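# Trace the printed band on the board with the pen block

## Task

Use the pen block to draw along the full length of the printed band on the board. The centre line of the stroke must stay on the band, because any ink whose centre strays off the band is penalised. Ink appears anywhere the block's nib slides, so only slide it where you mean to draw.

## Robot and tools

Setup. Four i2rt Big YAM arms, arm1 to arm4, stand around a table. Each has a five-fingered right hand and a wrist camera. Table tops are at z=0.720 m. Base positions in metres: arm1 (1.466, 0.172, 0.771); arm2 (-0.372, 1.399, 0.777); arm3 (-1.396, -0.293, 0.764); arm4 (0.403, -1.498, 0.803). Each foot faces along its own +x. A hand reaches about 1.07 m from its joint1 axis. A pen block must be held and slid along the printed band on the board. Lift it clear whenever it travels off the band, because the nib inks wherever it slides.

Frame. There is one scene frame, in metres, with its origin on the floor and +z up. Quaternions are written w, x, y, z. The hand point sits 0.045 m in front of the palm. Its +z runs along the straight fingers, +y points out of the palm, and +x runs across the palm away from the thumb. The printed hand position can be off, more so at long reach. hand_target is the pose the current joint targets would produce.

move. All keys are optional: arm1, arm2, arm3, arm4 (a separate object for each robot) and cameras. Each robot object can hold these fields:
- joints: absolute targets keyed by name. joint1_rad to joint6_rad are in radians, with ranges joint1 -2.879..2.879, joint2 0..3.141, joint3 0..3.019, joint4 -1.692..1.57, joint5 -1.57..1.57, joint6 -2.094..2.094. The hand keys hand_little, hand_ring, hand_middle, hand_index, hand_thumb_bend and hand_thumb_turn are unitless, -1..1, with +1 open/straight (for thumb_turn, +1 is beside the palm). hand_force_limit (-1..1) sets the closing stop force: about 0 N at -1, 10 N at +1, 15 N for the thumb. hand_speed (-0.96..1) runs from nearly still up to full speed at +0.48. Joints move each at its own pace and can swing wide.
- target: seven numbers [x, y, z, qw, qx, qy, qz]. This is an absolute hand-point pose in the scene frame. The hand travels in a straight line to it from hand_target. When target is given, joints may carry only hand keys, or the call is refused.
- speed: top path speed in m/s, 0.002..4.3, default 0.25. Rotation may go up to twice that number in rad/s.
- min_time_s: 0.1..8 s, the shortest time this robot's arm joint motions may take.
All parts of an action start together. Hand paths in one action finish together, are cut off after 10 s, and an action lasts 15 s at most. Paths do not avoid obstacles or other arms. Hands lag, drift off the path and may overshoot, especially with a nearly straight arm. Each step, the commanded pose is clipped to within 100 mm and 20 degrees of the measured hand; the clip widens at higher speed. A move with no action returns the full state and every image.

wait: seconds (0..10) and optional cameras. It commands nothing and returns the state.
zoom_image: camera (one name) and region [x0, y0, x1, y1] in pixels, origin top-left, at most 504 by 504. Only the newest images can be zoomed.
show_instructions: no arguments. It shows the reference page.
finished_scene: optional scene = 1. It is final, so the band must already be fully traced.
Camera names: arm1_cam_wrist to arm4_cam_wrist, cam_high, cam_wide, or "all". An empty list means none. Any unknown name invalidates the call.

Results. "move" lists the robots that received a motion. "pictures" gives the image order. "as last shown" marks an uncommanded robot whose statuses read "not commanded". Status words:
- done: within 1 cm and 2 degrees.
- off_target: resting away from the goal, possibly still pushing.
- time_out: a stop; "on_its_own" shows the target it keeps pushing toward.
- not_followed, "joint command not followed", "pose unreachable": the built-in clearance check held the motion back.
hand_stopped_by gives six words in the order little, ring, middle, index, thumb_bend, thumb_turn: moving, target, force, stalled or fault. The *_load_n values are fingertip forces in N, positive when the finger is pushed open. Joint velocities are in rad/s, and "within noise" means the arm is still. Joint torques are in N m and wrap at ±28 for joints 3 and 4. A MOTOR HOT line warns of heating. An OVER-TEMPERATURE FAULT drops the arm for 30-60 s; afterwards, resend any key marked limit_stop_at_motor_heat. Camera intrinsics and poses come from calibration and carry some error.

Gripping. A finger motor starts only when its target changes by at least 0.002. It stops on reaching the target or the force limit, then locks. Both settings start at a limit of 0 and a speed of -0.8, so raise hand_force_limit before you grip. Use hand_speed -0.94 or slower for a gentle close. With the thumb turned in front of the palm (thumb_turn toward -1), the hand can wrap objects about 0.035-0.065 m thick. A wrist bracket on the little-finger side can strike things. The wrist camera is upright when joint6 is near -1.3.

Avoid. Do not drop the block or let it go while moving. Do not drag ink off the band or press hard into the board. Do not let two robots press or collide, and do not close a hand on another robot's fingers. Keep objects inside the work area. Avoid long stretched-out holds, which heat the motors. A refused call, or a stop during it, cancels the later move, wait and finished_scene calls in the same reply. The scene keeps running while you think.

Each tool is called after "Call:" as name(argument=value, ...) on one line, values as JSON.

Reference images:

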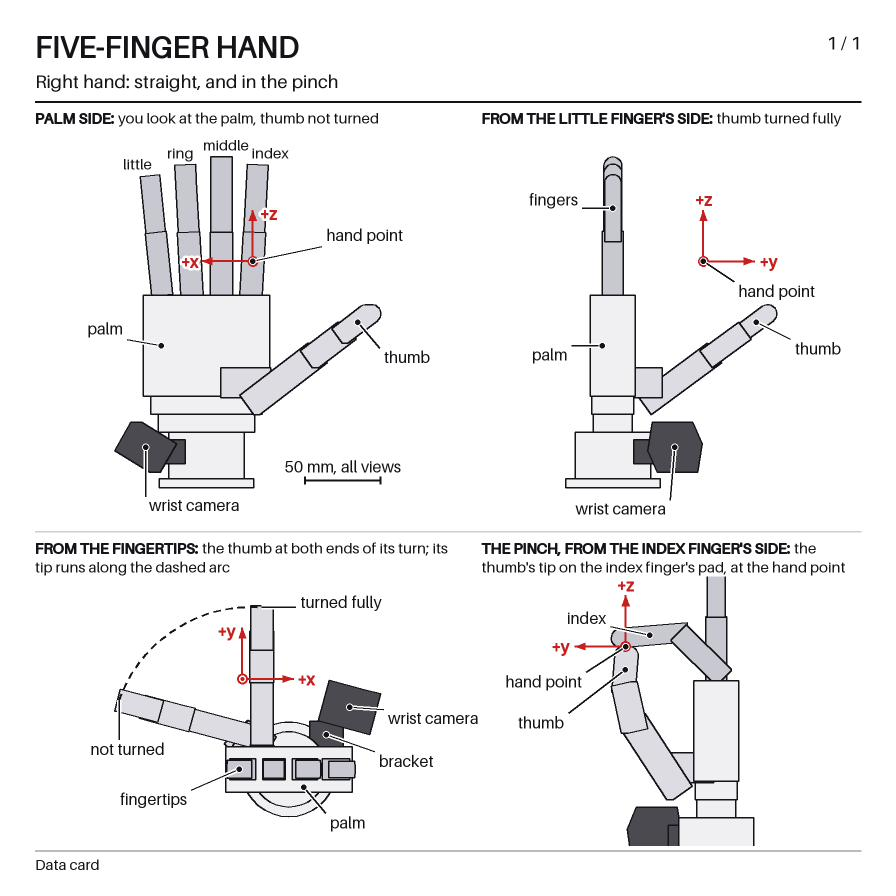

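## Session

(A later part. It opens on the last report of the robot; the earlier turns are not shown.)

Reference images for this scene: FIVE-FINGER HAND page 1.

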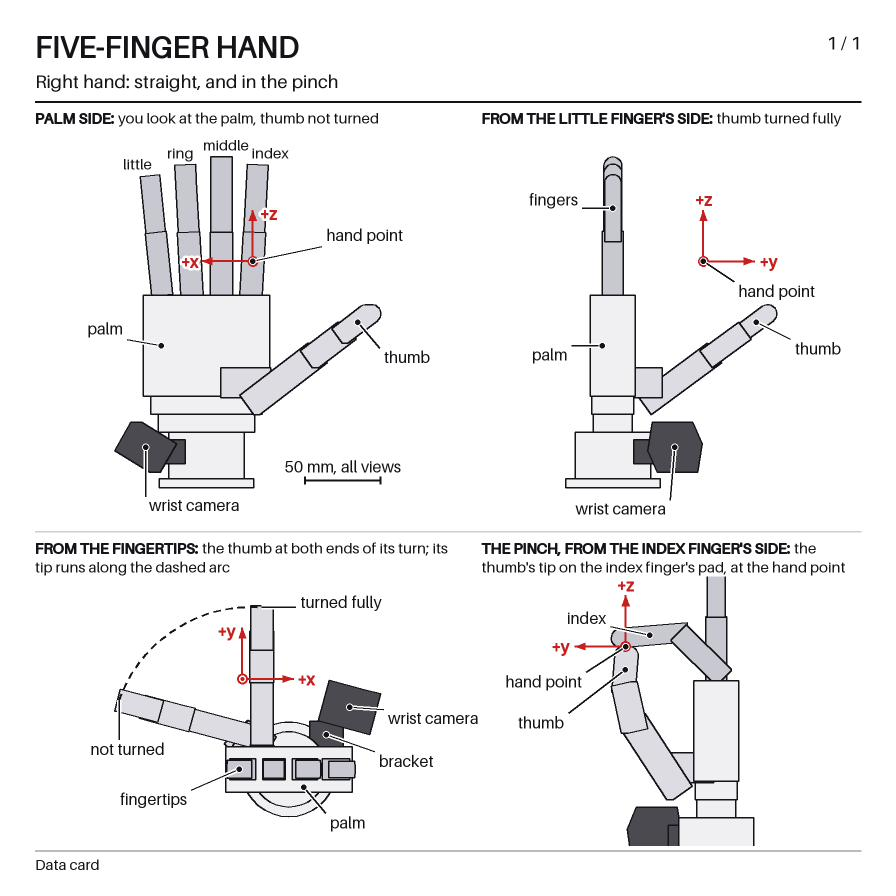

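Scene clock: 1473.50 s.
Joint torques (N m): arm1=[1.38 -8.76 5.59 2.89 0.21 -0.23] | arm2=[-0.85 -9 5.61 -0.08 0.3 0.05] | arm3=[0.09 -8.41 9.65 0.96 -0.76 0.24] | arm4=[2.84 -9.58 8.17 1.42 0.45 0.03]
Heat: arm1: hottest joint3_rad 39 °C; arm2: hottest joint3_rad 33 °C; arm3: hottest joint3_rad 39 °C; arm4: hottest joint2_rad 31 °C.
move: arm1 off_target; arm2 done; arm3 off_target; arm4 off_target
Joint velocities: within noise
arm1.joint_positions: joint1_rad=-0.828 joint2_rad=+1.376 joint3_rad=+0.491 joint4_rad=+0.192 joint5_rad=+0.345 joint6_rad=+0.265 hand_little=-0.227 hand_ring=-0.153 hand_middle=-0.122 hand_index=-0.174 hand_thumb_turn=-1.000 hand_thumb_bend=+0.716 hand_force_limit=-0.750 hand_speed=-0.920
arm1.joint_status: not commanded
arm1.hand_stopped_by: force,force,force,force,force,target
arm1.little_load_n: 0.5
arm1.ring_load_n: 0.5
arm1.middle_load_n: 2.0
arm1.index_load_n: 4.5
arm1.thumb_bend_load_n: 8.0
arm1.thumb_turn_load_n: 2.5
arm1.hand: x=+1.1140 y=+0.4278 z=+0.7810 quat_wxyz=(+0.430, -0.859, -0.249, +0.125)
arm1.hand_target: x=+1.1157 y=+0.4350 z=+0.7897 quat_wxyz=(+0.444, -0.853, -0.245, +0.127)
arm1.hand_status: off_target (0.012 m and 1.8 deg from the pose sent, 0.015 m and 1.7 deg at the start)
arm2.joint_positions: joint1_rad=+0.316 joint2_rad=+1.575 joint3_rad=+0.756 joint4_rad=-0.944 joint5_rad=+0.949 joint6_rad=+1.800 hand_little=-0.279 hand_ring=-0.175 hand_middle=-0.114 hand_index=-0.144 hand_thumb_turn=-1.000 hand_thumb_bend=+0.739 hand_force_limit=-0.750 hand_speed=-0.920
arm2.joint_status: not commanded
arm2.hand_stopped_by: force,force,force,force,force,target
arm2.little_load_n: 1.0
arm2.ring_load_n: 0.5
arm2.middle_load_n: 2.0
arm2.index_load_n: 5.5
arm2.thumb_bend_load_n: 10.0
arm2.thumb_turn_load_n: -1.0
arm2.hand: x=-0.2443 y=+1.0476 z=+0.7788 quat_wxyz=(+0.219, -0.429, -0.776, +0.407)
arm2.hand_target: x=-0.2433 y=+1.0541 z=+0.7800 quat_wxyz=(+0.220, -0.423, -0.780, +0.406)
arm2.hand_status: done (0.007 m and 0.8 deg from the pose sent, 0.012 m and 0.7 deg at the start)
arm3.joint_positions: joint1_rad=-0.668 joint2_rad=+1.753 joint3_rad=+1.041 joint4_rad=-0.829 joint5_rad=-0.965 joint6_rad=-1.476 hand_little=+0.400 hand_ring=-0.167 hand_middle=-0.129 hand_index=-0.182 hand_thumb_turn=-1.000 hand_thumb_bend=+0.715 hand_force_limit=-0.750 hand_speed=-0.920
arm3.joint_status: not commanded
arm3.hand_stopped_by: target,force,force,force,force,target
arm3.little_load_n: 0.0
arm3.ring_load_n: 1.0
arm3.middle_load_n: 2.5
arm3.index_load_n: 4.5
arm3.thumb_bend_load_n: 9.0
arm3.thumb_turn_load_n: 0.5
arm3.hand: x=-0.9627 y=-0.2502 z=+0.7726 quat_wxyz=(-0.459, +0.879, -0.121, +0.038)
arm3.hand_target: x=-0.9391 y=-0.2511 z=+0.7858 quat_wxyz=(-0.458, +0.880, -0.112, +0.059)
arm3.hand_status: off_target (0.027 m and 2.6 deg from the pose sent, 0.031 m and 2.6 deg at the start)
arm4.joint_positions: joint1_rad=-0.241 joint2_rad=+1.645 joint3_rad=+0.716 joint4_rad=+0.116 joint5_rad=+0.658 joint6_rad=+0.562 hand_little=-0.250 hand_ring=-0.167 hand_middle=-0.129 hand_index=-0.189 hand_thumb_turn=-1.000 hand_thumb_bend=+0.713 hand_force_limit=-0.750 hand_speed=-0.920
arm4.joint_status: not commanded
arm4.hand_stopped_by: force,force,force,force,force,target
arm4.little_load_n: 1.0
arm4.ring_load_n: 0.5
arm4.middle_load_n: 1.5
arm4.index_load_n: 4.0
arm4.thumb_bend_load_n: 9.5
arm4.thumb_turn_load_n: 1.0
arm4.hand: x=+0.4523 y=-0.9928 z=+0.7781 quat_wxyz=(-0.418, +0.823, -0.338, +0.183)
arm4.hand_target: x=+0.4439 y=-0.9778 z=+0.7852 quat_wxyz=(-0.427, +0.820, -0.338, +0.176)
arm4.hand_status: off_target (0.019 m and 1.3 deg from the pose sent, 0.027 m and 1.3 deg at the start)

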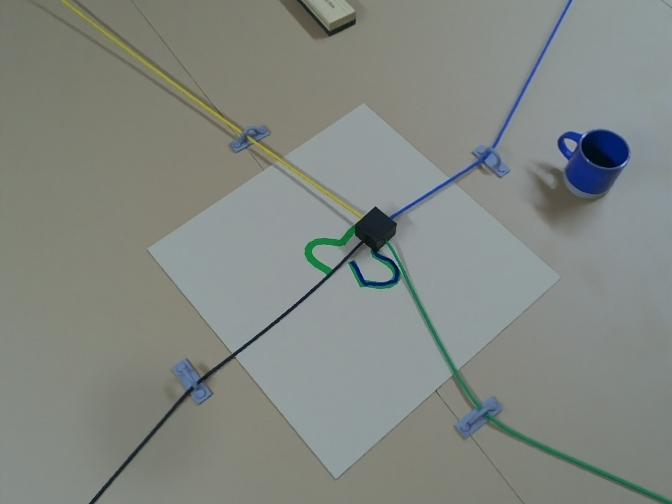

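Call:
move(arm1={"target": [1.1184, 0.4366, 0.790, 0.44313, -0.85123, -0.24408, 0.12706], "speed": 0.1}, arm3={"target": [-0.9500, -0.2548, 0.785, 0.45806, -0.87992, 0.11194, -0.05827], "speed": 0.12}, arm2={"target": [-0.2453, 1.0613, 0.780, -0.22033, 0.42324, 0.77952, -0.4058], "speed": 0.1}, arm4={"target": [0.4399, -0.9702, 0.785, 0.42692, -0.82008, 0.33801, -0.17596], "speed": 0.1}, cameras=["cam_high"])

Call:
zoom_image(camera="cam_high", region=[348, 196, 408, 256])

Scene clock: 1485.33 s.
Joint torques (N m): arm1=[1.44 -8.7 5.59 2.91 0.23 -0.22] | arm2=[-0.91 -8.53 5.48 -0.09 0.28 0.02] | arm3=[-0.97 -9.58 7.42 0.57 -0.71 -0.02] | arm4=[2.84 -9.93 8.31 1.37 0.44 0.02]
Heat: arm1: hottest joint3_rad 39 °C; arm2: hottest joint3_rad 33 °C; arm3: hottest joint3_rad 39 °C; arm4: hottest joint2_rad 31 °C.
move: arm1 off_target; arm2 done; arm3 off_target; arm4 off_target
Joint velocities: within noise
arm1.joint_positions: joint1_rad=-0.837 joint2_rad=+1.372 joint3_rad=+0.487 joint4_rad=+0.193 joint5_rad=+0.338 joint6_rad=+0.258 hand_little=-0.227 hand_ring=-0.153 hand_middle=-0.122 hand_index=-0.174 hand_thumb_turn=-1.000 hand_thumb_bend=+0.716 hand_force_limit=-0.750 hand_speed=-0.920
arm1.joint_status: not commanded
arm1.hand_stopped_by: force,force,force,force,force,target
arm1.little_load_n: 1.0
arm1.ring_load_n: 0.5
arm1.middle_load_n: 2.5
arm1.index_load_n: 4.5
arm1.thumb_bend_load_n: 8.5
arm1.thumb_turn_load_n: 3.0
arm1.hand: x=+1.1168 y=+0.4294 z=+0.7811 quat_wxyz=(+0.430, -0.859, -0.249, +0.125)
arm1.hand_target: x=+1.1183 y=+0.4366 z=+0.7899 quat_wxyz=(+0.444, -0.853, -0.244, +0.127)
arm1.hand_status: off_target (0.012 m and 1.8 deg from the pose sent, 0.013 m and 1.8 deg at the start)
arm2.joint_positions: joint1_rad=+0.326 joint2_rad=+1.563 joint3_rad=+0.741 joint4_rad=-0.952 joint5_rad=+0.948 joint6_rad=+1.817 hand_little=-0.279 hand_ring=-0.175 hand_middle=-0.114 hand_index=-0.144 hand_thumb_turn=-1.000 hand_thumb_bend=+0.739 hand_force_limit=-0.750 hand_speed=-0.920
arm2.joint_status: not commanded
arm2.hand_stopped_by: force,force,force,force,force,target
arm2.little_load_n: 1.0
arm2.ring_load_n: 0.5
arm2.middle_load_n: 2.0
arm2.index_load_n: 5.0
arm2.thumb_bend_load_n: 10.0
arm2.thumb_turn_load_n: -0.5
arm2.hand: x=-0.2457 y=+1.0539 z=+0.7792 quat_wxyz=(+0.218, -0.430, -0.776, +0.408)
arm2.hand_target: x=-0.2454 y=+1.0612 z=+0.7798 quat_wxyz=(+0.220, -0.423, -0.780, +0.406)
arm2.hand_status: done (0.007 m and 0.9 deg from the pose sent, 0.014 m and 0.8 deg at the start)
arm3.joint_positions: joint1_rad=-0.668 joint2_rad=+1.753 joint3_rad=+1.041 joint4_rad=-0.829 joint5_rad=-0.965 joint6_rad=-1.476 hand_little=+0.400 hand_ring=-0.167 hand_middle=-0.129 hand_index=-0.182 hand_thumb_turn=-1.000 hand_thumb_bend=+0.715 hand_force_limit=-0.750 hand_speed=-0.920
arm3.joint_status: not commanded
arm3.hand_stopped_by: target,force,force,force,force,target
arm3.little_load_n: 0.0
arm3.ring_load_n: 1.5
arm3.middle_load_n: 2.5
arm3.index_load_n: 4.5
arm3.thumb_bend_load_n: 9.0
arm3.thumb_turn_load_n: 0.5
arm3.hand: x=-0.9627 y=-0.2501 z=+0.7727 quat_wxyz=(-0.459, +0.879, -0.122, +0.037)
arm3.hand_target: x=-0.9502 y=-0.2547 z=+0.7852 quat_wxyz=(-0.458, +0.880, -0.112, +0.058)
arm3.hand_status: off_target (0.018 m and 2.6 deg from the pose sent, 0.018 m and 2.6 deg at the start)
arm4.joint_positions: joint1_rad=-0.232 joint2_rad=+1.659 joint3_rad=+0.737 joint4_rad=+0.104 joint5_rad=+0.664 joint6_rad=+0.570 hand_little=-0.250 hand_ring=-0.167 hand_middle=-0.129 hand_index=-0.189 hand_thumb_turn=-1.000 hand_thumb_bend=+0.713 hand_force_limit=-0.750 hand_speed=-0.920
arm4.joint_status: not commanded
arm4.hand_stopped_by: force,force,force,force,force,target
arm4.little_load_n: 1.0
arm4.ring_load_n: 0.5
arm4.middle_load_n: 1.5
arm4.index_load_n: 3.5
arm4.thumb_bend_load_n: 9.5
arm4.thumb_turn_load_n: 1.0
arm4.hand: x=+0.4484 y=-0.9857 z=+0.7782 quat_wxyz=(-0.418, +0.823, -0.338, +0.183)
arm4.hand_target: x=+0.4398 y=-0.9707 z=+0.7854 quat_wxyz=(-0.427, +0.820, -0.338, +0.176)
arm4.hand_status: off_target (0.019 m and 1.3 deg from the pose sent, 0.027 m and 1.3 deg at the start)

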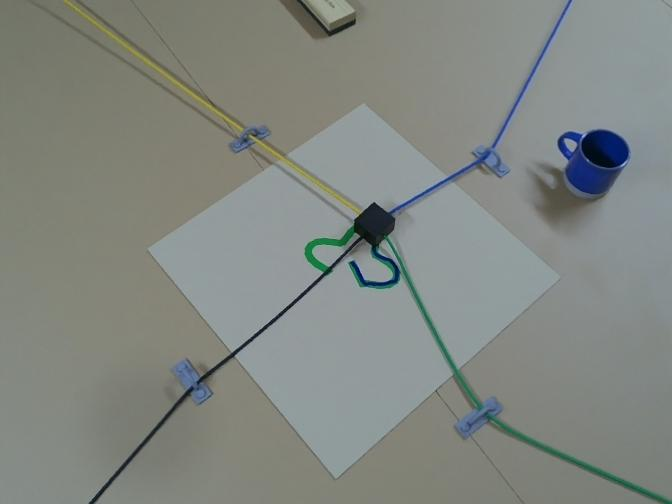

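Scaled by 8.400 from the camera's image (finer frame: 960x720).

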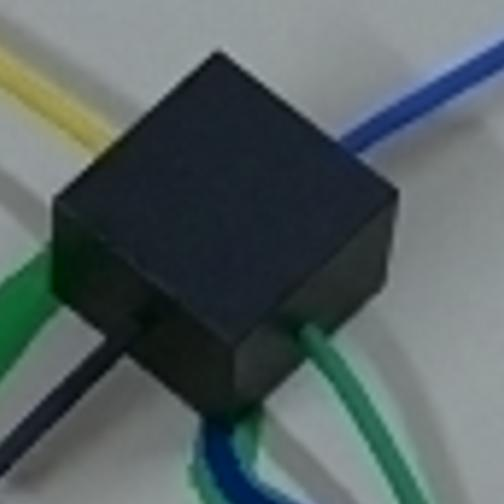

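Call:
move(arm1={"target": [1.1188, 0.4368, 0.790, 0.44313, -0.85123, -0.24408, 0.12706], "speed": 0.1}, arm3={"target": [-0.9567, -0.2569, 0.785, 0.45806, -0.87992, 0.11194, -0.05827], "speed": 0.12}, arm2={"target": [-0.2474, 1.0686, 0.780, -0.22033, 0.42324, 0.77952, -0.4058], "speed": 0.1}, arm4={"target": [0.4363, -0.9642, 0.785, 0.42692, -0.82008, 0.33801, -0.17596], "speed": 0.1}, cameras=["cam_high"])

Call:
zoom_image(camera="cam_high", region=[344, 190, 404, 250])

Scene clock: 1496.33 s.
Joint torques (N m): arm1=[1.38 -8.76 5.53 2.91 0.19 -0.21] | arm2=[-0.79 -8.47 5.39 -0.12 0.27 0.02] | arm3=[-0.79 -9.64 6.31 0.38 -0.75 -0.05] | arm4=[3.08 -10.29 8.28 1.42 0.46 0.03]
Heat: arm1: hottest joint3_rad 39 °C; arm2: hottest joint3_rad 32 °C; arm3: hottest joint3_rad 39 °C; arm4: hottest joint3_rad 32 °C.
move: arm1 off_target; arm2 done; arm3 off_target; arm4 off_target
Joint velocities: within noise
arm1.joint_positions: joint1_rad=-0.838 joint2_rad=+1.372 joint3_rad=+0.487 joint4_rad=+0.193 joint5_rad=+0.338 joint6_rad=+0.256 hand_little=-0.227 hand_ring=-0.153 hand_middle=-0.122 hand_index=-0.174 hand_thumb_turn=-1.000 hand_thumb_bend=+0.716 hand_force_limit=-0.750 hand_speed=-0.920
arm1.joint_status: not commanded
arm1.hand_stopped_by: force,force,force,force,force,target
arm1.little_load_n: 0.5
arm1.ring_load_n: 0.5
arm1.middle_load_n: 2.5
arm1.index_load_n: 4.5
arm1.thumb_bend_load_n: 8.5
arm1.thumb_turn_load_n: 2.5
arm1.hand: x=+1.1172 y=+0.4298 z=+0.7810 quat_wxyz=(+0.430, -0.858, -0.250, +0.124)
arm1.hand_target: x=+1.1187 y=+0.4367 z=+0.7899 quat_wxyz=(+0.444, -0.853, -0.245, +0.127)
arm1.hand_status: off_target (0.011 m and 1.8 deg from the pose sent, 0.012 m and 1.8 deg at the start)
arm2.joint_positions: joint1_rad=+0.336 joint2_rad=+1.549 joint3_rad=+0.726 joint4_rad=-0.962 joint5_rad=+0.946 joint6_rad=+1.834 hand_little=-0.279 hand_ring=-0.175 hand_middle=-0.114 hand_index=-0.144 hand_thumb_turn=-1.000 hand_thumb_bend=+0.739 hand_force_limit=-0.750 hand_speed=-0.920
arm2.joint_status: not commanded
arm2.hand_stopped_by: force,force,force,force,force,target
arm2.little_load_n: 0.5
arm2.ring_load_n: 0.0
arm2.middle_load_n: 2.0
arm2.index_load_n: 5.5
arm2.thumb_bend_load_n: 10.0
arm2.thumb_turn_load_n: -1.0
arm2.hand: x=-0.2474 y=+1.0608 z=+0.7796 quat_wxyz=(+0.217, -0.430, -0.775, +0.408)
arm2.hand_target: x=-0.2475 y=+1.0683 z=+0.7799 quat_wxyz=(+0.220, -0.423, -0.779, +0.406)
arm2.hand_status: done (0.008 m and 1.0 deg from the pose sent, 0.015 m and 0.9 deg at the start)
arm3.joint_positions: joint1_rad=-0.673 joint2_rad=+1.746 joint3_rad=+1.041 joint4_rad=-0.829 joint5_rad=-0.965 joint6_rad=-1.485 hand_little=+0.400 hand_ring=-0.167 hand_middle=-0.129 hand_index=-0.182 hand_thumb_turn=-1.000 hand_thumb_bend=+0.715 hand_force_limit=-0.750 hand_speed=-0.920
arm3.joint_status: not commanded
arm3.hand_stopped_by: target,force,force,force,force,target
arm3.little_load_n: 0.0
arm3.ring_load_n: 1.5
arm3.middle_load_n: 2.5
arm3.index_load_n: 4.0
arm3.thumb_bend_load_n: 9.0
arm3.thumb_turn_load_n: 0.5
arm3.hand: x=-0.9611 y=-0.2529 z=+0.7754 quat_wxyz=(-0.459, +0.880, -0.118, +0.044)
arm3.hand_target: x=-0.9567 y=-0.2569 z=+0.7849 quat_wxyz=(-0.458, +0.880, -0.112, +0.058)
arm3.hand_status: off_target (0.011 m and 1.8 deg from the pose sent, 0.015 m and 2.7 deg at the start)
arm4.joint_positions: joint1_rad=-0.225 joint2_rad=+1.671 joint3_rad=+0.756 joint4_rad=+0.093 joint5_rad=+0.669 joint6_rad=+0.576 hand_little=-0.250 hand_ring=-0.167 hand_middle=-0.129 hand_index=-0.189 hand_thumb_turn=-1.000 hand_thumb_bend=+0.713 hand_force_limit=-0.750 hand_speed=-0.920
arm4.joint_status: not commanded
arm4.hand_stopped_by: force,force,force,force,force,target
arm4.little_load_n: 1.0
arm4.ring_load_n: 0.5
arm4.middle_load_n: 1.5
arm4.index_load_n: 3.5
arm4.thumb_bend_load_n: 9.5
arm4.thumb_turn_load_n: 1.0
arm4.hand: x=+0.4452 y=-0.9800 z=+0.7780 quat_wxyz=(-0.418, +0.823, -0.338, +0.183)
arm4.hand_target: x=+0.4363 y=-0.9649 z=+0.7852 quat_wxyz=(-0.427, +0.820, -0.338, +0.176)
arm4.hand_status: off_target (0.019 m and 1.3 deg from the pose sent, 0.026 m and 1.3 deg at the start)

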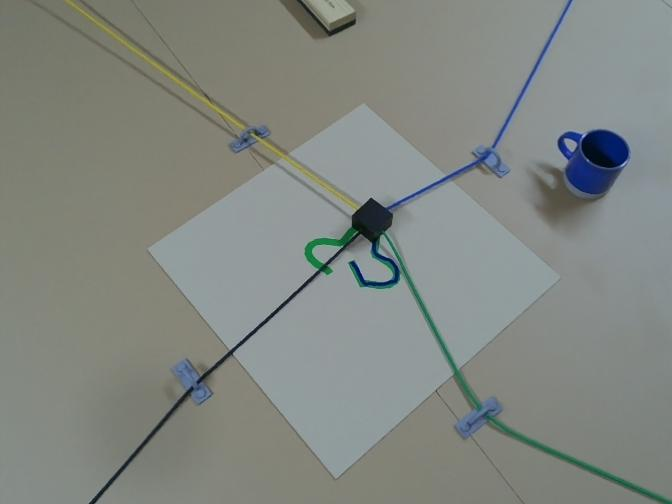

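Scaled by 8.400 from the camera's image (finer frame: 960x720).

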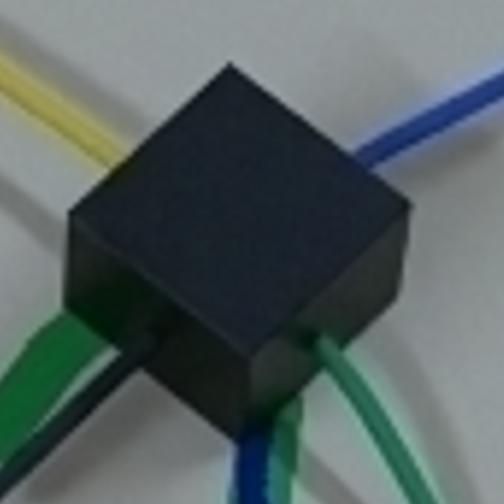

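Call:
zoom_image(camera="cam_high", region=[344, 232, 404, 292])

Scaled by 8.400 from the camera's image (finer frame: 960x720).

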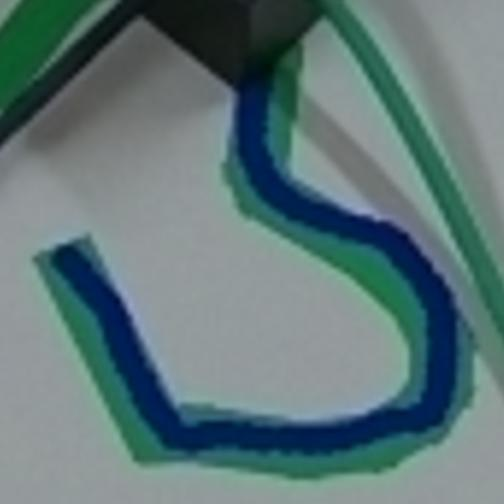

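Call:
move(arm1={"target": [1.1010, 0.4276, 0.790, 0.44313, -0.85123, -0.24408, 0.12706], "speed": 0.15}, arm3={"target": [-0.9624, -0.2587, 0.785, 0.45806, -0.87992, 0.11194, -0.05827], "speed": 0.1}, arm2={"target": [-0.2482, 1.0712, 0.780, -0.22033, 0.42324, 0.77952, -0.4058], "speed": 0.08}, cameras=["cam_high"])

Call:
zoom_image(camera="cam_high", region=[344, 190, 404, 250])

Scene clock: 1529.67 s.
Joint torques (N m): arm1=[2.84 -6.71 7.41 2.24 0.25 0.04] | arm2=[-0.85 -8.23 5.44 -0.13 0.29 0.01] | arm3=[-0.79 -9.58 5.64 0.16 -0.75 -0.05] | arm4=[2.96 -10.05 8.31 1.42 0.45 0.02]
Heat: arm1: hottest joint3_rad 39 °C; arm2: hottest joint3_rad 32 °C; arm3: hottest joint3_rad 36 °C; arm4: hottest joint2_rad 31 °C.
move: arm1 off_target; arm2 done; arm3 done
Joint velocities: within noise
arm1.joint_positions: joint1_rad=-0.803 joint2_rad=+1.372 joint3_rad=+0.487 joint4_rad=+0.193 joint5_rad=+0.379 joint6_rad=+0.270 hand_little=-0.227 hand_ring=-0.153 hand_middle=-0.122 hand_index=-0.174 hand_thumb_turn=-1.000 hand_thumb_bend=+0.716 hand_force_limit=-0.750 hand_speed=-0.920
arm1.joint_status: not commanded
arm1.hand_stopped_by: force,force,force,force,force,target
arm1.little_load_n: 1.0
arm1.ring_load_n: 0.5
arm1.middle_load_n: 2.5
arm1.index_load_n: 4.0
arm1.thumb_bend_load_n: 8.5
arm1.thumb_turn_load_n: 2.5
arm1.hand: x=+1.1125 y=+0.4238 z=+0.7821 quat_wxyz=(+0.437, -0.856, -0.249, +0.119)
arm1.hand_target: x=+1.1012 y=+0.4274 z=+0.7902 quat_wxyz=(+0.444, -0.853, -0.245, +0.127)
arm1.hand_status: off_target (0.014 m and 1.4 deg from the pose sent, 0.019 m and 1.8 deg at the start)
arm2.joint_positions: joint1_rad=+0.339 joint2_rad=+1.545 joint3_rad=+0.719 joint4_rad=-0.966 joint5_rad=+0.945 joint6_rad=+1.841 hand_little=-0.279 hand_ring=-0.175 hand_middle=-0.114 hand_index=-0.144 hand_thumb_turn=-1.000 hand_thumb_bend=+0.739 hand_force_limit=-0.750 hand_speed=-0.920
arm2.joint_status: not commanded
arm2.hand_stopped_by: force,force,force,force,force,target
arm2.little_load_n: 1.0
arm2.ring_load_n: 0.5
arm2.middle_load_n: 1.5
arm2.index_load_n: 5.5
arm2.thumb_bend_load_n: 10.0
arm2.thumb_turn_load_n: -0.5
arm2.hand: x=-0.2486 y=+1.0636 z=+0.7793 quat_wxyz=(+0.218, -0.431, -0.775, +0.408)
arm2.hand_target: x=-0.2485 y=+1.0710 z=+0.7798 quat_wxyz=(+0.221, -0.423, -0.779, +0.406)
arm2.hand_status: done (0.008 m and 1.1 deg from the pose sent, 0.010 m and 1.0 deg at the start)
arm3.joint_positions: joint1_rad=-0.679 joint2_rad=+1.737 joint3_rad=+1.035 joint4_rad=-0.829 joint5_rad=-0.965 joint6_rad=-1.498 hand_little=+0.400 hand_ring=-0.167 hand_middle=-0.129 hand_index=-0.182 hand_thumb_turn=-1.000 hand_thumb_bend=+0.715 hand_force_limit=-0.750 hand_speed=-0.920
arm3.joint_status: not commanded
arm3.hand_stopped_by: target,force,force,force,force,target
arm3.little_load_n: 0.0
arm3.ring_load_n: 1.5
arm3.middle_load_n: 2.5
arm3.index_load_n: 4.0
arm3.thumb_bend_load_n: 9.0
arm3.thumb_turn_load_n: 0.0
arm3.hand: x=-0.9621 y=-0.2554 z=+0.7770 quat_wxyz=(-0.458, +0.880, -0.114, +0.050)
arm3.hand_target: x=-0.9623 y=-0.2586 z=+0.7848 quat_wxyz=(-0.458, +0.880, -0.112, +0.058)
arm3.hand_status: done (0.009 m and 1.0 deg from the pose sent, 0.011 m and 1.8 deg at the start)
arm4: as last shown

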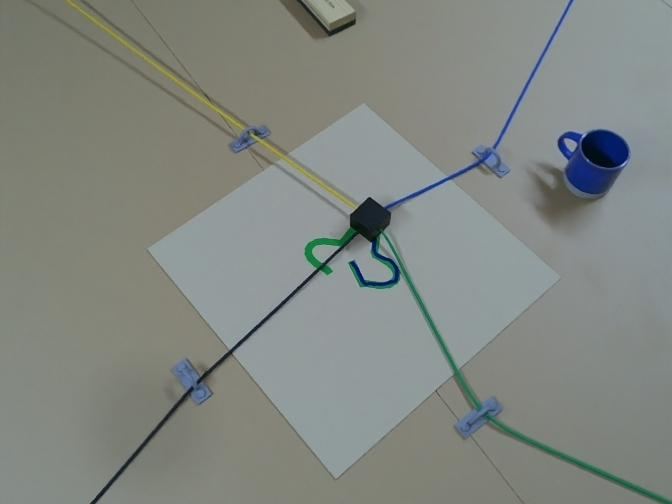

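Scaled by 8.400 from the camera's image (finer frame: 960x720).

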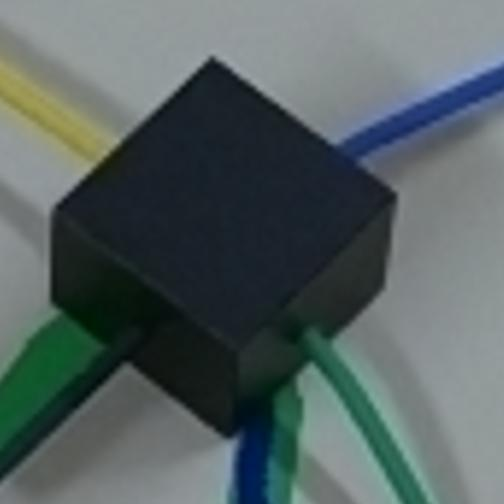

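Call:
move(arm1={"target": [1.0939, 0.4239, 0.790, 0.44313, -0.85123, -0.24408, 0.12706], "speed": 0.15}, arm3={"target": [-0.9672, -0.2602, 0.785, 0.45806, -0.87992, 0.11194, -0.05827], "speed": 0.1}, arm2={"target": [-0.2499, 1.0772, 0.780, -0.22033, 0.42324, 0.77952, -0.4058], "speed": 0.1}, arm4={"target": [0.4343, -0.9608, 0.785, 0.42692, -0.82008, 0.33801, -0.17596], "speed": 0.1}, cameras=["cam_high"])

Call:
zoom_image(camera="cam_high", region=[340, 184, 400, 244])

Scene clock: 1542.10 s.
Joint torques (N m): arm1=[2.96 -6.53 8.12 1.91 0.27 0.03] | arm2=[-0.56 -8.23 5.39 -0.13 0.29 0.03] | arm3=[-0.73 -9.58 5.68 -0.02 -0.75 -0.05] | arm4=[2.78 -10.23 8.36 1.4 0.46 0.02]
Heat: arm1: hottest joint3_rad 40 °C; arm2: hottest joint3_rad 32 °C; arm3: hottest joint3_rad 36 °C; arm4: hottest joint2_rad 31 °C.
move: arm1 off_target; arm2 done; arm3 done; arm4 off_target
Joint velocities: within noise
arm1.joint_positions: joint1_rad=-0.784 joint2_rad=+1.379 joint3_rad=+0.487 joint4_rad=+0.193 joint5_rad=+0.396 joint6_rad=+0.285 hand_little=-0.227 hand_ring=-0.153 hand_middle=-0.122 hand_index=-0.174 hand_thumb_turn=-1.000 hand_thumb_bend=+0.716 hand_force_limit=-0.750 hand_speed=-0.920
arm1.joint_status: not commanded
arm1.hand_stopped_by: force,force,force,force,force,target
arm1.little_load_n: 1.0
arm1.ring_load_n: 0.5
arm1.middle_load_n: 2.5
arm1.index_load_n: 4.5
arm1.thumb_bend_load_n: 8.5
arm1.thumb_turn_load_n: 2.5
arm1.hand: x=+1.1095 y=+0.4188 z=+0.7799 quat_wxyz=(+0.437, -0.856, -0.249, +0.118)
arm1.hand_target: x=+1.0944 y=+0.4235 z=+0.7903 quat_wxyz=(+0.444, -0.853, -0.245, +0.127)
arm1.hand_status: off_target (0.019 m and 1.5 deg from the pose sent, 0.020 m and 1.4 deg at the start)
arm2.joint_positions: joint1_rad=+0.348 joint2_rad=+1.534 joint3_rad=+0.706 joint4_rad=-0.975 joint5_rad=+0.943 joint6_rad=+1.854 hand_little=-0.279 hand_ring=-0.175 hand_middle=-0.114 hand_index=-0.144 hand_thumb_turn=-1.000 hand_thumb_bend=+0.739 hand_force_limit=-0.750 hand_speed=-0.920
arm2.joint_status: not commanded
arm2.hand_stopped_by: force,force,force,force,force,target
arm2.little_load_n: 1.0
arm2.ring_load_n: 0.5
arm2.middle_load_n: 2.0
arm2.index_load_n: 5.0
arm2.thumb_bend_load_n: 10.0
arm2.thumb_turn_load_n: -0.5
arm2.hand: x=-0.2501 y=+1.0698 z=+0.7792 quat_wxyz=(+0.218, -0.430, -0.775, +0.408)
arm2.hand_target: x=-0.2501 y=+1.0769 z=+0.7799 quat_wxyz=(+0.220, -0.423, -0.779, +0.406)
arm2.hand_status: done (0.007 m and 1.0 deg from the pose sent, 0.014 m and 1.1 deg at the start)
arm3.joint_positions: joint1_rad=-0.684 joint2_rad=+1.729 joint3_rad=+1.023 joint4_rad=-0.829 joint5_rad=-0.965 joint6_rad=-1.509 hand_little=+0.400 hand_ring=-0.167 hand_middle=-0.129 hand_index=-0.182 hand_thumb_turn=-1.000 hand_thumb_bend=+0.715 hand_force_limit=-0.750 hand_speed=-0.920
arm3.joint_status: not commanded
arm3.hand_stopped_by: target,force,force,force,force,target
arm3.little_load_n: 0.0
arm3.ring_load_n: 1.5
arm3.middle_load_n: 3.0
arm3.index_load_n: 4.0
arm3.thumb_bend_load_n: 9.0
arm3.thumb_turn_load_n: 0.0
arm3.hand: x=-0.9658 y=-0.2571 z=+0.7769 quat_wxyz=(-0.458, +0.880, -0.113, +0.052)
arm3.hand_target: x=-0.9672 y=-0.2600 z=+0.7848 quat_wxyz=(-0.458, +0.880, -0.112, +0.058)
arm3.hand_status: done (0.009 m and 0.7 deg from the pose sent, 0.011 m and 1.0 deg at the start)
arm4.joint_positions: joint1_rad=-0.221 joint2_rad=+1.677 joint3_rad=+0.766 joint4_rad=+0.087 joint5_rad=+0.672 joint6_rad=+0.580 hand_little=-0.250 hand_ring=-0.167 hand_middle=-0.129 hand_index=-0.189 hand_thumb_turn=-1.000 hand_thumb_bend=+0.713 hand_force_limit=-0.750 hand_speed=-0.920
arm4.joint_status: not commanded
arm4.hand_stopped_by: force,force,force,force,force,target
arm4.little_load_n: 1.0
arm4.ring_load_n: 0.5
arm4.middle_load_n: 1.5
arm4.index_load_n: 3.5
arm4.thumb_bend_load_n: 9.5
arm4.thumb_turn_load_n: 1.0
arm4.hand: x=+0.4434 y=-0.9766 z=+0.7780 quat_wxyz=(-0.418, +0.823, -0.338, +0.183)
arm4.hand_target: x=+0.4342 y=-0.9615 z=+0.7853 quat_wxyz=(-0.427, +0.820, -0.338, +0.176)
arm4.hand_status: off_target (0.020 m and 1.3 deg from the pose sent, 0.023 m and 1.3 deg at the start)

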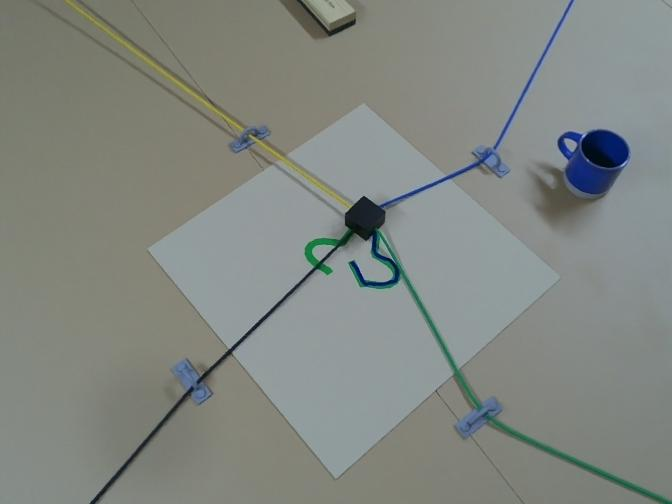

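Scaled by 8.400 from the camera's image (finer frame: 960x720).

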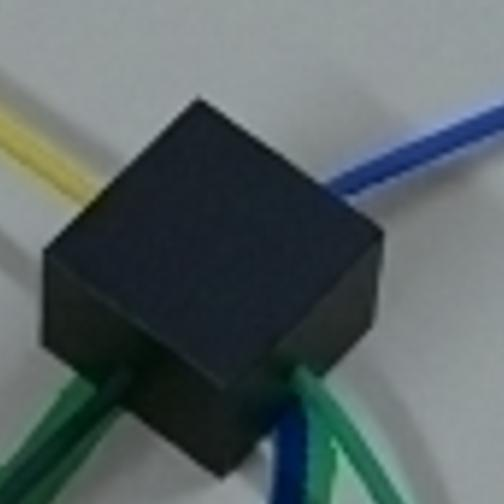

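Call:
move(arm1={"target": [1.0899, 0.4218, 0.790, 0.44313, -0.85123, -0.24408, 0.12706], "speed": 0.1}, arm2={"target": [-0.2502, 1.0785, 0.780, -0.22033, 0.42324, 0.77952, -0.4058], "speed": 0.1}, arm3={"target": [-0.9710, -0.2614, 0.785, 0.45806, -0.87992, 0.11194, -0.05827], "speed": 0.1}, cameras=["cam_high"])

Call:
zoom_image(camera="cam_high", region=[335, 184, 395, 244])

Scene clock: 1579.40 s.
Joint torques (N m): arm1=[3.02 -6.53 8.53 1.83 0.28 0.03] | arm2=[-0.85 -8.23 5.22 -0.06 0.29 0.08] | arm3=[-1.08 -9.35 5.6 -0.08 -0.81 0] | arm4=[2.84 -10.23 8.35 1.37 0.45 0.01]
Heat: arm1: hottest joint3_rad 42 °C; arm2: hottest joint3_rad 32 °C; arm3: hottest joint2_rad 34 °C; arm4: hottest joint3_rad 32 °C.
move: arm1 off_target; arm2 done; arm3 done
Joint velocities: within noise
arm1.joint_positions: joint1_rad=-0.772 joint2_rad=+1.384 joint3_rad=+0.487 joint4_rad=+0.191 joint5_rad=+0.404 joint6_rad=+0.293 hand_little=-0.227 hand_ring=-0.153 hand_middle=-0.122 hand_index=-0.174 hand_thumb_turn=-1.000 hand_thumb_bend=+0.716 hand_force_limit=-0.750 hand_speed=-0.920
arm1.joint_status: not commanded
arm1.hand_stopped_by: force,force,force,force,force,target
arm1.little_load_n: 1.0
arm1.ring_load_n: 0.5
arm1.middle_load_n: 2.5
arm1.index_load_n: 4.5
arm1.thumb_bend_load_n: 8.5
arm1.thumb_turn_load_n: 2.5
arm1.hand: x=+1.1082 y=+0.4153 z=+0.7778 quat_wxyz=(+0.436, -0.857, -0.249, +0.117)
arm1.hand_target: x=+1.0905 y=+0.4212 z=+0.7905 quat_wxyz=(+0.444, -0.853, -0.245, +0.128)
arm1.hand_status: off_target (0.023 m and 1.7 deg from the pose sent, 0.022 m and 1.5 deg at the start)
arm2.joint_positions: joint1_rad=+0.350 joint2_rad=+1.533 joint3_rad=+0.706 joint4_rad=-0.978 joint5_rad=+0.942 joint6_rad=+1.856 hand_little=-0.279 hand_ring=-0.175 hand_middle=-0.114 hand_index=-0.144 hand_thumb_turn=-1.000 hand_thumb_bend=+0.739 hand_force_limit=-0.750 hand_speed=-0.920
arm2.joint_status: not commanded
arm2.hand_stopped_by: force,force,force,force,force,target
arm2.little_load_n: 1.0
arm2.ring_load_n: 0.5
arm2.middle_load_n: 2.0
arm2.index_load_n: 5.5
arm2.thumb_bend_load_n: 10.0
arm2.thumb_turn_load_n: -1.0
arm2.hand: x=-0.2497 y=+1.0706 z=+0.7797 quat_wxyz=(+0.218, -0.429, -0.776, +0.408)
arm2.hand_target: x=-0.2503 y=+1.0783 z=+0.7799 quat_wxyz=(+0.220, -0.423, -0.780, +0.406)
arm2.hand_status: done (0.008 m and 0.9 deg from the pose sent, 0.009 m and 0.9 deg at the start)
arm3.joint_positions: joint1_rad=-0.688 joint2_rad=+1.722 joint3_rad=+1.016 joint4_rad=-0.829 joint5_rad=-0.965 joint6_rad=-1.520 hand_little=+0.400 hand_ring=-0.167 hand_middle=-0.129 hand_index=-0.182 hand_thumb_turn=-1.000 hand_thumb_bend=+0.715 hand_force_limit=-0.750 hand_speed=-0.920
arm3.joint_status: not commanded
arm3.hand_stopped_by: target,force,force,force,force,target
arm3.little_load_n: 0.0
arm3.ring_load_n: 2.0
arm3.middle_load_n: 3.0
arm3.index_load_n: 4.0
arm3.thumb_bend_load_n: 9.0
arm3.thumb_turn_load_n: 0.0
arm3.hand: x=-0.9679 y=-0.2585 z=+0.7773 quat_wxyz=(-0.457, +0.881, -0.110, +0.055)
arm3.hand_target: x=-0.9710 y=-0.2612 z=+0.7847 quat_wxyz=(-0.458, +0.880, -0.112, +0.058)
arm3.hand_status: done (0.009 m and 0.5 deg from the pose sent, 0.011 m and 0.7 deg at the start)
arm4: as last shown

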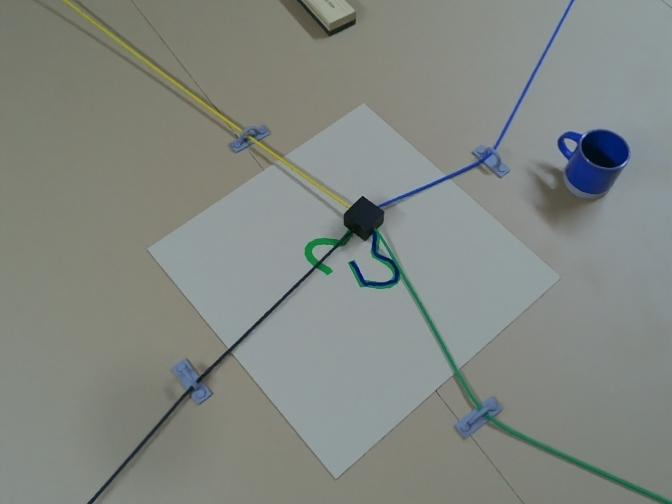

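Scaled by 8.400 from the camera's image (finer frame: 960x720).

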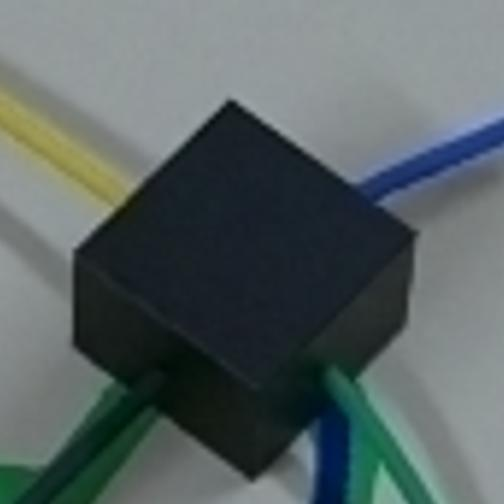

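Call:
move(arm1={"target": [1.0859, 0.4197, 0.790, 0.44313, -0.85123, -0.24408, 0.12706], "speed": 0.1}, arm2={"target": [-0.2510, 1.0815, 0.780, -0.22033, 0.42324, 0.77952, -0.4058], "speed": 0.1}, arm3={"target": [-0.9760, -0.2630, 0.785, 0.45806, -0.87992, 0.11194, -0.05827], "speed": 0.1}, cameras=["cam_high"])

Call:
zoom_image(camera="cam_high", region=[330, 184, 390, 244])

Scene clock: 1595.10 s.
Joint torques (N m): arm1=[2.96 -6.53 8.92 1.81 0.3 0.03] | arm2=[-0.85 -8.12 5.37 -0.12 0.28 0.02] | arm3=[-1.2 -9.47 5.45 -0.13 -0.8 0.01] | arm4=[3.02 -10.23 8.35 1.42 0.45 0.02]
Heat: arm1: hottest joint3_rad 43 °C; arm2: hottest joint3_rad 32 °C; arm3: hottest joint3_rad 34 °C; arm4: hottest joint3_rad 33 °C.
move: arm1 off_target; arm2 done; arm3 done
Joint velocities: within noise
arm1.joint_positions: joint1_rad=-0.761 joint2_rad=+1.389 joint3_rad=+0.487 joint4_rad=+0.186 joint5_rad=+0.413 joint6_rad=+0.301 hand_little=-0.227 hand_ring=-0.153 hand_middle=-0.122 hand_index=-0.174 hand_thumb_turn=-1.000 hand_thumb_bend=+0.716 hand_force_limit=-0.750 hand_speed=-0.920
arm1.joint_status: not commanded
arm1.hand_stopped_by: force,force,force,force,force,target
arm1.little_load_n: 1.0
arm1.ring_load_n: 0.5
arm1.middle_load_n: 2.5
arm1.index_load_n: 4.0
arm1.thumb_bend_load_n: 8.5
arm1.thumb_turn_load_n: 2.5
arm1.hand: x=+1.1074 y=+0.4117 z=+0.7754 quat_wxyz=(+0.434, -0.858, -0.250, +0.115)
arm1.hand_target: x=+1.0869 y=+0.4190 z=+0.7907 quat_wxyz=(+0.444, -0.853, -0.245, +0.127)
arm1.hand_status: off_target (0.027 m and 2.1 deg from the pose sent, 0.026 m and 1.7 deg at the start)
arm2.joint_positions: joint1_rad=+0.355 joint2_rad=+1.528 joint3_rad=+0.696 joint4_rad=-0.983 joint5_rad=+0.941 joint6_rad=+1.864 hand_little=-0.279 hand_ring=-0.175 hand_middle=-0.114 hand_index=-0.144 hand_thumb_turn=-1.000 hand_thumb_bend=+0.739 hand_force_limit=-0.750 hand_speed=-0.920
arm2.joint_status: not commanded
arm2.hand_stopped_by: force,force,force,force,force,target
arm2.little_load_n: 1.0
arm2.ring_load_n: 0.5
arm2.middle_load_n: 2.0
arm2.index_load_n: 5.5
arm2.thumb_bend_load_n: 10.0
arm2.thumb_turn_load_n: -1.0
arm2.hand: x=-0.2514 y=+1.0746 z=+0.7790 quat_wxyz=(+0.219, -0.429, -0.776, +0.407)
arm2.hand_target: x=-0.2512 y=+1.0813 z=+0.7798 quat_wxyz=(+0.220, -0.423, -0.779, +0.406)
arm2.hand_status: done (0.007 m and 0.8 deg from the pose sent, 0.011 m and 0.9 deg at the start)
arm3.joint_positions: joint1_rad=-0.694 joint2_rad=+1.713 joint3_rad=+1.005 joint4_rad=-0.835 joint5_rad=-0.965 joint6_rad=-1.531 hand_little=+0.400 hand_ring=-0.167 hand_middle=-0.129 hand_index=-0.182 hand_thumb_turn=-1.000 hand_thumb_bend=+0.715 hand_force_limit=-0.750 hand_speed=-0.920
arm3.joint_status: not commanded
arm3.hand_stopped_by: target,force,force,force,force,target
arm3.little_load_n: 0.0
arm3.ring_load_n: 2.0
arm3.middle_load_n: 3.0
arm3.index_load_n: 4.0
arm3.thumb_bend_load_n: 9.5
arm3.thumb_turn_load_n: 0.0
arm3.hand: x=-0.9725 y=-0.2602 z=+0.7774 quat_wxyz=(-0.457, +0.881, -0.109, +0.055)
arm3.hand_target: x=-0.9760 y=-0.2628 z=+0.7847 quat_wxyz=(-0.458, +0.880, -0.112, +0.058)
arm3.hand_status: done (0.009 m and 0.5 deg from the pose sent, 0.012 m and 0.5 deg at the start)
arm4: as last shown

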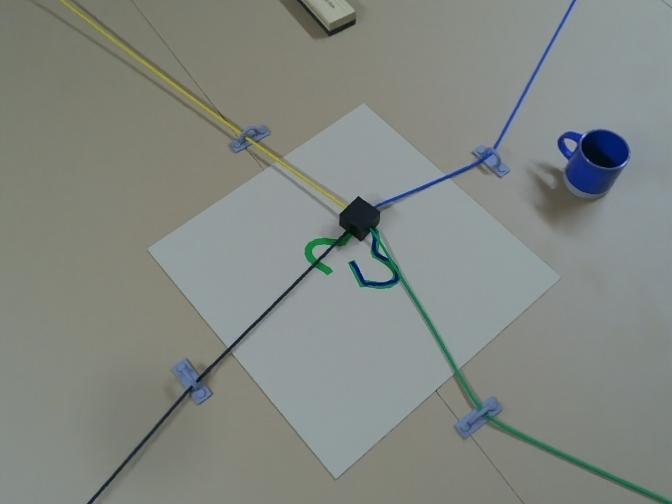

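Scaled by 8.400 from the camera's image (finer frame: 960x720).

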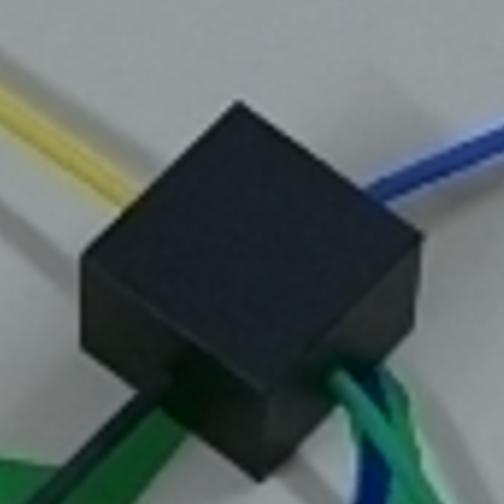

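Call:
move(arm1={"target": [1.0788, 0.4160, 0.790, 0.44313, -0.85123, -0.24408, 0.12706], "speed": 0.1}, arm2={"target": [-0.2513, 1.0825, 0.780, -0.22033, 0.42324, 0.77952, -0.4058], "speed": 0.1}, arm3={"target": [-0.9816, -0.2648, 0.785, 0.45806, -0.87992, 0.11194, -0.05827], "speed": 0.1}, cameras=["cam_high"])

Call:
zoom_image(camera="cam_high", region=[327, 184, 387, 244])

Scene clock: 1609.97 s.
Joint torques (N m): arm1=[2.96 -6.65 8.92 1.8 0.3 0.03] | arm2=[-0.91 -8.18 5.22 -0.09 0.31 0.04] | arm3=[-1.08 -9.41 5.45 -0.05 -0.8 0.03] | arm4=[2.84 -10.23 8.36 1.39 0.46 0.03]
Heat: arm1: hottest joint3_rad 44 °C; arm2: hottest joint3_rad 32 °C; arm3: hottest joint2_rad 33 °C; arm4: hottest joint3_rad 33 °C.
move: arm1 off_target; arm2 done; arm3 done
Joint velocities: within noise
arm1.joint_positions: joint1_rad=-0.740 joint2_rad=+1.400 joint3_rad=+0.499 joint4_rad=+0.179 joint5_rad=+0.429 joint6_rad=+0.315 hand_little=-0.227 hand_ring=-0.153 hand_middle=-0.122 hand_index=-0.174 hand_thumb_turn=-1.000 hand_thumb_bend=+0.716 hand_force_limit=-0.750 hand_speed=-0.920
arm1.joint_status: not commanded
arm1.hand_stopped_by: force,force,force,force,force,target
arm1.little_load_n: 1.0
arm1.ring_load_n: 0.5
arm1.middle_load_n: 2.5
arm1.index_load_n: 4.0
arm1.thumb_bend_load_n: 8.5
arm1.thumb_turn_load_n: 2.5
arm1.hand: x=+1.1005 y=+0.4084 z=+0.7756 quat_wxyz=(+0.434, -0.858, -0.251, +0.114)
arm1.hand_target: x=+1.0798 y=+0.4153 z=+0.7906 quat_wxyz=(+0.444, -0.853, -0.245, +0.127)
arm1.hand_status: off_target (0.027 m and 2.1 deg from the pose sent, 0.032 m and 2.1 deg at the start)
arm2.joint_positions: joint1_rad=+0.356 joint2_rad=+1.526 joint3_rad=+0.696 joint4_rad=-0.986 joint5_rad=+0.940 joint6_rad=+1.865 hand_little=-0.279 hand_ring=-0.175 hand_middle=-0.114 hand_index=-0.144 hand_thumb_turn=-1.000 hand_thumb_bend=+0.739 hand_force_limit=-0.750 hand_speed=-0.920
arm2.joint_status: not commanded
arm2.hand_stopped_by: force,force,force,force,force,target
arm2.little_load_n: 1.0
arm2.ring_load_n: 0.5
arm2.middle_load_n: 2.0
arm2.index_load_n: 5.0
arm2.thumb_bend_load_n: 10.0
arm2.thumb_turn_load_n: -1.0
arm2.hand: x=-0.2513 y=+1.0755 z=+0.7792 quat_wxyz=(+0.219, -0.428, -0.776, +0.407)
arm2.hand_target: x=-0.2515 y=+1.0823 z=+0.7798 quat_wxyz=(+0.220, -0.423, -0.779, +0.406)
arm2.hand_status: done (0.007 m and 0.7 deg from the pose sent, 0.008 m and 0.8 deg at the start)
arm3.joint_positions: joint1_rad=-0.701 joint2_rad=+1.703 joint3_rad=+0.992 joint4_rad=-0.841 joint5_rad=-0.965 joint6_rad=-1.545 hand_little=+0.400 hand_ring=-0.167 hand_middle=-0.129 hand_index=-0.182 hand_thumb_turn=-1.000 hand_thumb_bend=+0.715 hand_force_limit=-0.750 hand_speed=-0.920
arm3.joint_status: not commanded
arm3.hand_stopped_by: target,force,force,force,force,target
arm3.little_load_n: 0.0
arm3.ring_load_n: 2.5
arm3.middle_load_n: 3.0
arm3.index_load_n: 4.0
arm3.thumb_bend_load_n: 9.0
arm3.thumb_turn_load_n: 0.0
arm3.hand: x=-0.9778 y=-0.2622 z=+0.7778 quat_wxyz=(-0.457, +0.881, -0.109, +0.056)
arm3.hand_target: x=-0.9816 y=-0.2646 z=+0.7848 quat_wxyz=(-0.458, +0.880, -0.112, +0.058)
arm3.hand_status: done (0.009 m and 0.5 deg from the pose sent, 0.013 m and 0.5 deg at the start)
arm4: as last shown
arm4.joint_positions: joint1_rad=-0.221 joint2_rad=+1.677 joint3_rad=+0.766 joint4_rad=+0.087 joint5_rad=+0.672 joint6_rad=+0.581 hand_little=-0.250 hand_ring=-0.167 hand_middle=-0.129 hand_index=-0.189 hand_thumb_turn=-1.000 hand_thumb_bend=+0.713 hand_force_limit=-0.750 hand_speed=-0.920
arm4.hand: x=+0.4434 y=-0.9766 z=+0.7781 quat_wxyz=(-0.418, +0.823, -0.339, +0.183)
arm4.hand_target: x=+0.4342 y=-0.9614 z=+0.7853 quat_wxyz=(-0.427, +0.820, -0.338, +0.176)

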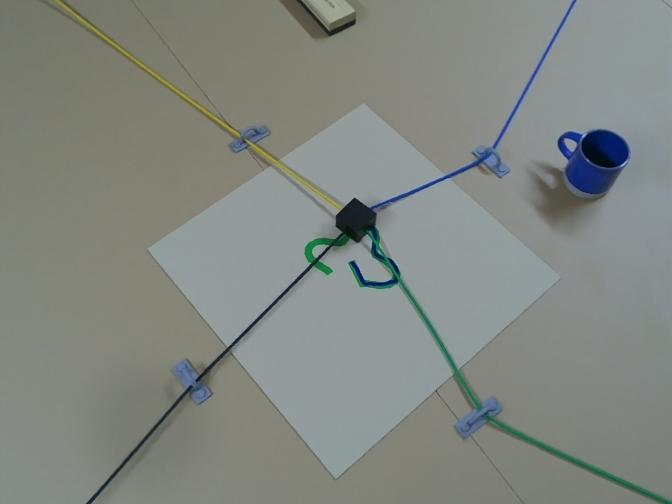

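Scaled by 8.400 from the camera's image (finer frame: 960x720).

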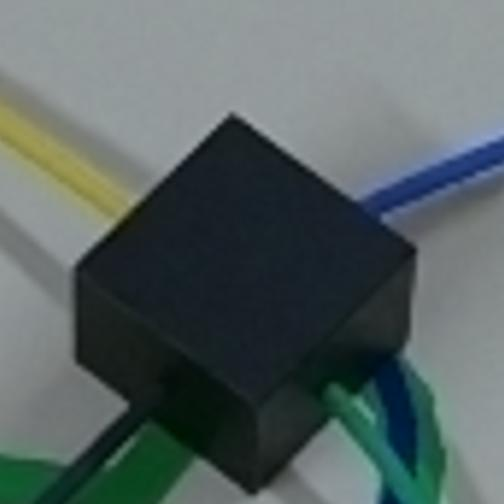

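Call:
move(arm1={"target": [1.0726, 0.4128, 0.790, 0.44313, -0.85123, -0.24408, 0.12706], "speed": 0.1}, arm2={"target": [-0.2485, 1.0729, 0.780, -0.22033, 0.42324, 0.77952, -0.4058], "speed": 0.1}, arm3={"target": [-0.9889, -0.2670, 0.785, 0.45806, -0.87992, 0.11194, -0.05827], "speed": 0.1}, cameras=["cam_high"])

Call:
zoom_image(camera="cam_high", region=[323, 186, 383, 246])

Scene clock: 1624.23 s.
Joint torques (N m): arm1=[2.96 -6.83 8.92 1.8 0.31 0.03] | arm2=[-1.9 -6.89 6.78 0.42 0.44 -0.07] | arm3=[-1.14 -8.88 5.35 -0.25 -0.8 0.01] | arm4=[3.02 -10.17 8.35 1.36 0.46 0.02]
Heat: arm1: hottest joint3_rad 43 °C; arm2: hottest joint3_rad 32 °C; arm3: hottest joint3_rad 34 °C; arm4: hottest joint3_rad 33 °C.
move: arm1 off_target; arm2 done; arm3 done
Joint velocities: within noise
arm1.joint_positions: joint1_rad=-0.724 joint2_rad=+1.410 joint3_rad=+0.511 joint4_rad=+0.173 joint5_rad=+0.442 joint6_rad=+0.327 hand_little=-0.227 hand_ring=-0.153 hand_middle=-0.122 hand_index=-0.174 hand_thumb_turn=-1.000 hand_thumb_bend=+0.716 hand_force_limit=-0.750 hand_speed=-0.920
arm1.joint_status: not commanded
arm1.hand_stopped_by: force,force,force,force,force,target
arm1.little_load_n: 1.0
arm1.ring_load_n: 0.5
arm1.middle_load_n: 2.5
arm1.index_load_n: 4.5
arm1.thumb_bend_load_n: 8.5
arm1.thumb_turn_load_n: 2.5
arm1.hand: x=+1.0944 y=+0.4056 z=+0.7757 quat_wxyz=(+0.434, -0.858, -0.251, +0.114)
arm1.hand_target: x=+1.0736 y=+0.4121 z=+0.7906 quat_wxyz=(+0.444, -0.853, -0.244, +0.127)
arm1.hand_status: off_target (0.027 m and 2.1 deg from the pose sent, 0.032 m and 2.1 deg at the start)
arm2.joint_positions: joint1_rad=+0.356 joint2_rad=+1.526 joint3_rad=+0.696 joint4_rad=-0.986 joint5_rad=+0.940 joint6_rad=+1.858 hand_little=-0.279 hand_ring=-0.175 hand_middle=-0.114 hand_index=-0.144 hand_thumb_turn=-1.000 hand_thumb_bend=+0.739 hand_force_limit=-0.750 hand_speed=-0.920
arm2.joint_status: not commanded
arm2.hand_stopped_by: force,force,force,force,force,target
arm2.little_load_n: 1.0
arm2.ring_load_n: 0.5
arm2.middle_load_n: 2.0
arm2.index_load_n: 5.0
arm2.thumb_bend_load_n: 10.5
arm2.thumb_turn_load_n: -1.0
arm2.hand: x=-0.2514 y=+1.0759 z=+0.7790 quat_wxyz=(+0.221, -0.426, -0.778, +0.406)
arm2.hand_target: x=-0.2486 y=+1.0729 z=+0.7800 quat_wxyz=(+0.220, -0.423, -0.779, +0.406)
arm2.hand_status: done (0.004 m and 0.3 deg from the pose sent, 0.004 m and 0.7 deg at the start)
arm3.joint_positions: joint1_rad=-0.710 joint2_rad=+1.691 joint3_rad=+0.976 joint4_rad=-0.849 joint5_rad=-0.965 joint6_rad=-1.561 hand_little=+0.400 hand_ring=-0.167 hand_middle=-0.129 hand_index=-0.182 hand_thumb_turn=-1.000 hand_thumb_bend=+0.715 hand_force_limit=-0.750 hand_speed=-0.920
arm3.joint_status: not commanded
arm3.hand_stopped_by: target,force,force,force,force,target
arm3.little_load_n: -0.5
arm3.ring_load_n: 2.0
arm3.middle_load_n: 3.0
arm3.index_load_n: 3.5
arm3.thumb_bend_load_n: 9.0
arm3.thumb_turn_load_n: 0.0
arm3.hand: x=-0.9845 y=-0.2647 z=+0.7781 quat_wxyz=(-0.457, +0.881, -0.108, +0.057)
arm3.hand_target: x=-0.9888 y=-0.2668 z=+0.7848 quat_wxyz=(-0.458, +0.880, -0.112, +0.058)
arm3.hand_status: done (0.008 m and 0.5 deg from the pose sent, 0.014 m and 0.5 deg at the start)
arm4: as last shown

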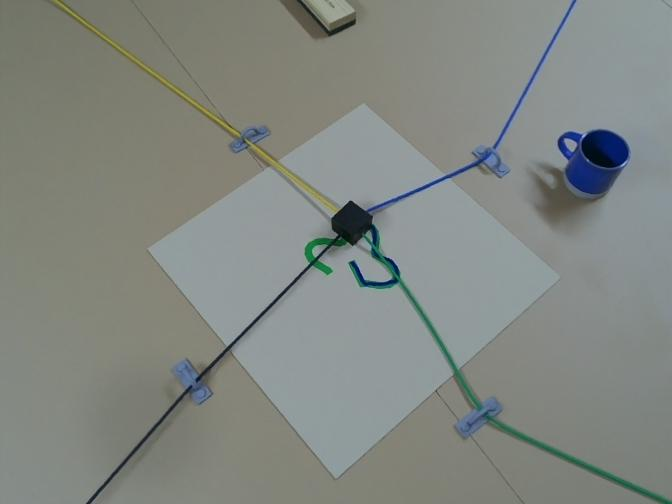

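Scaled by 8.400 from the camera's image (finer frame: 960x720).

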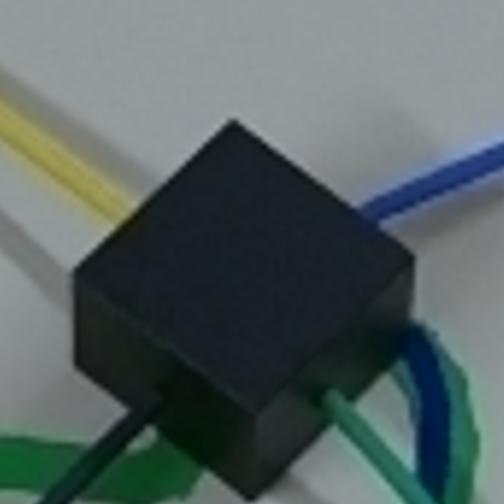

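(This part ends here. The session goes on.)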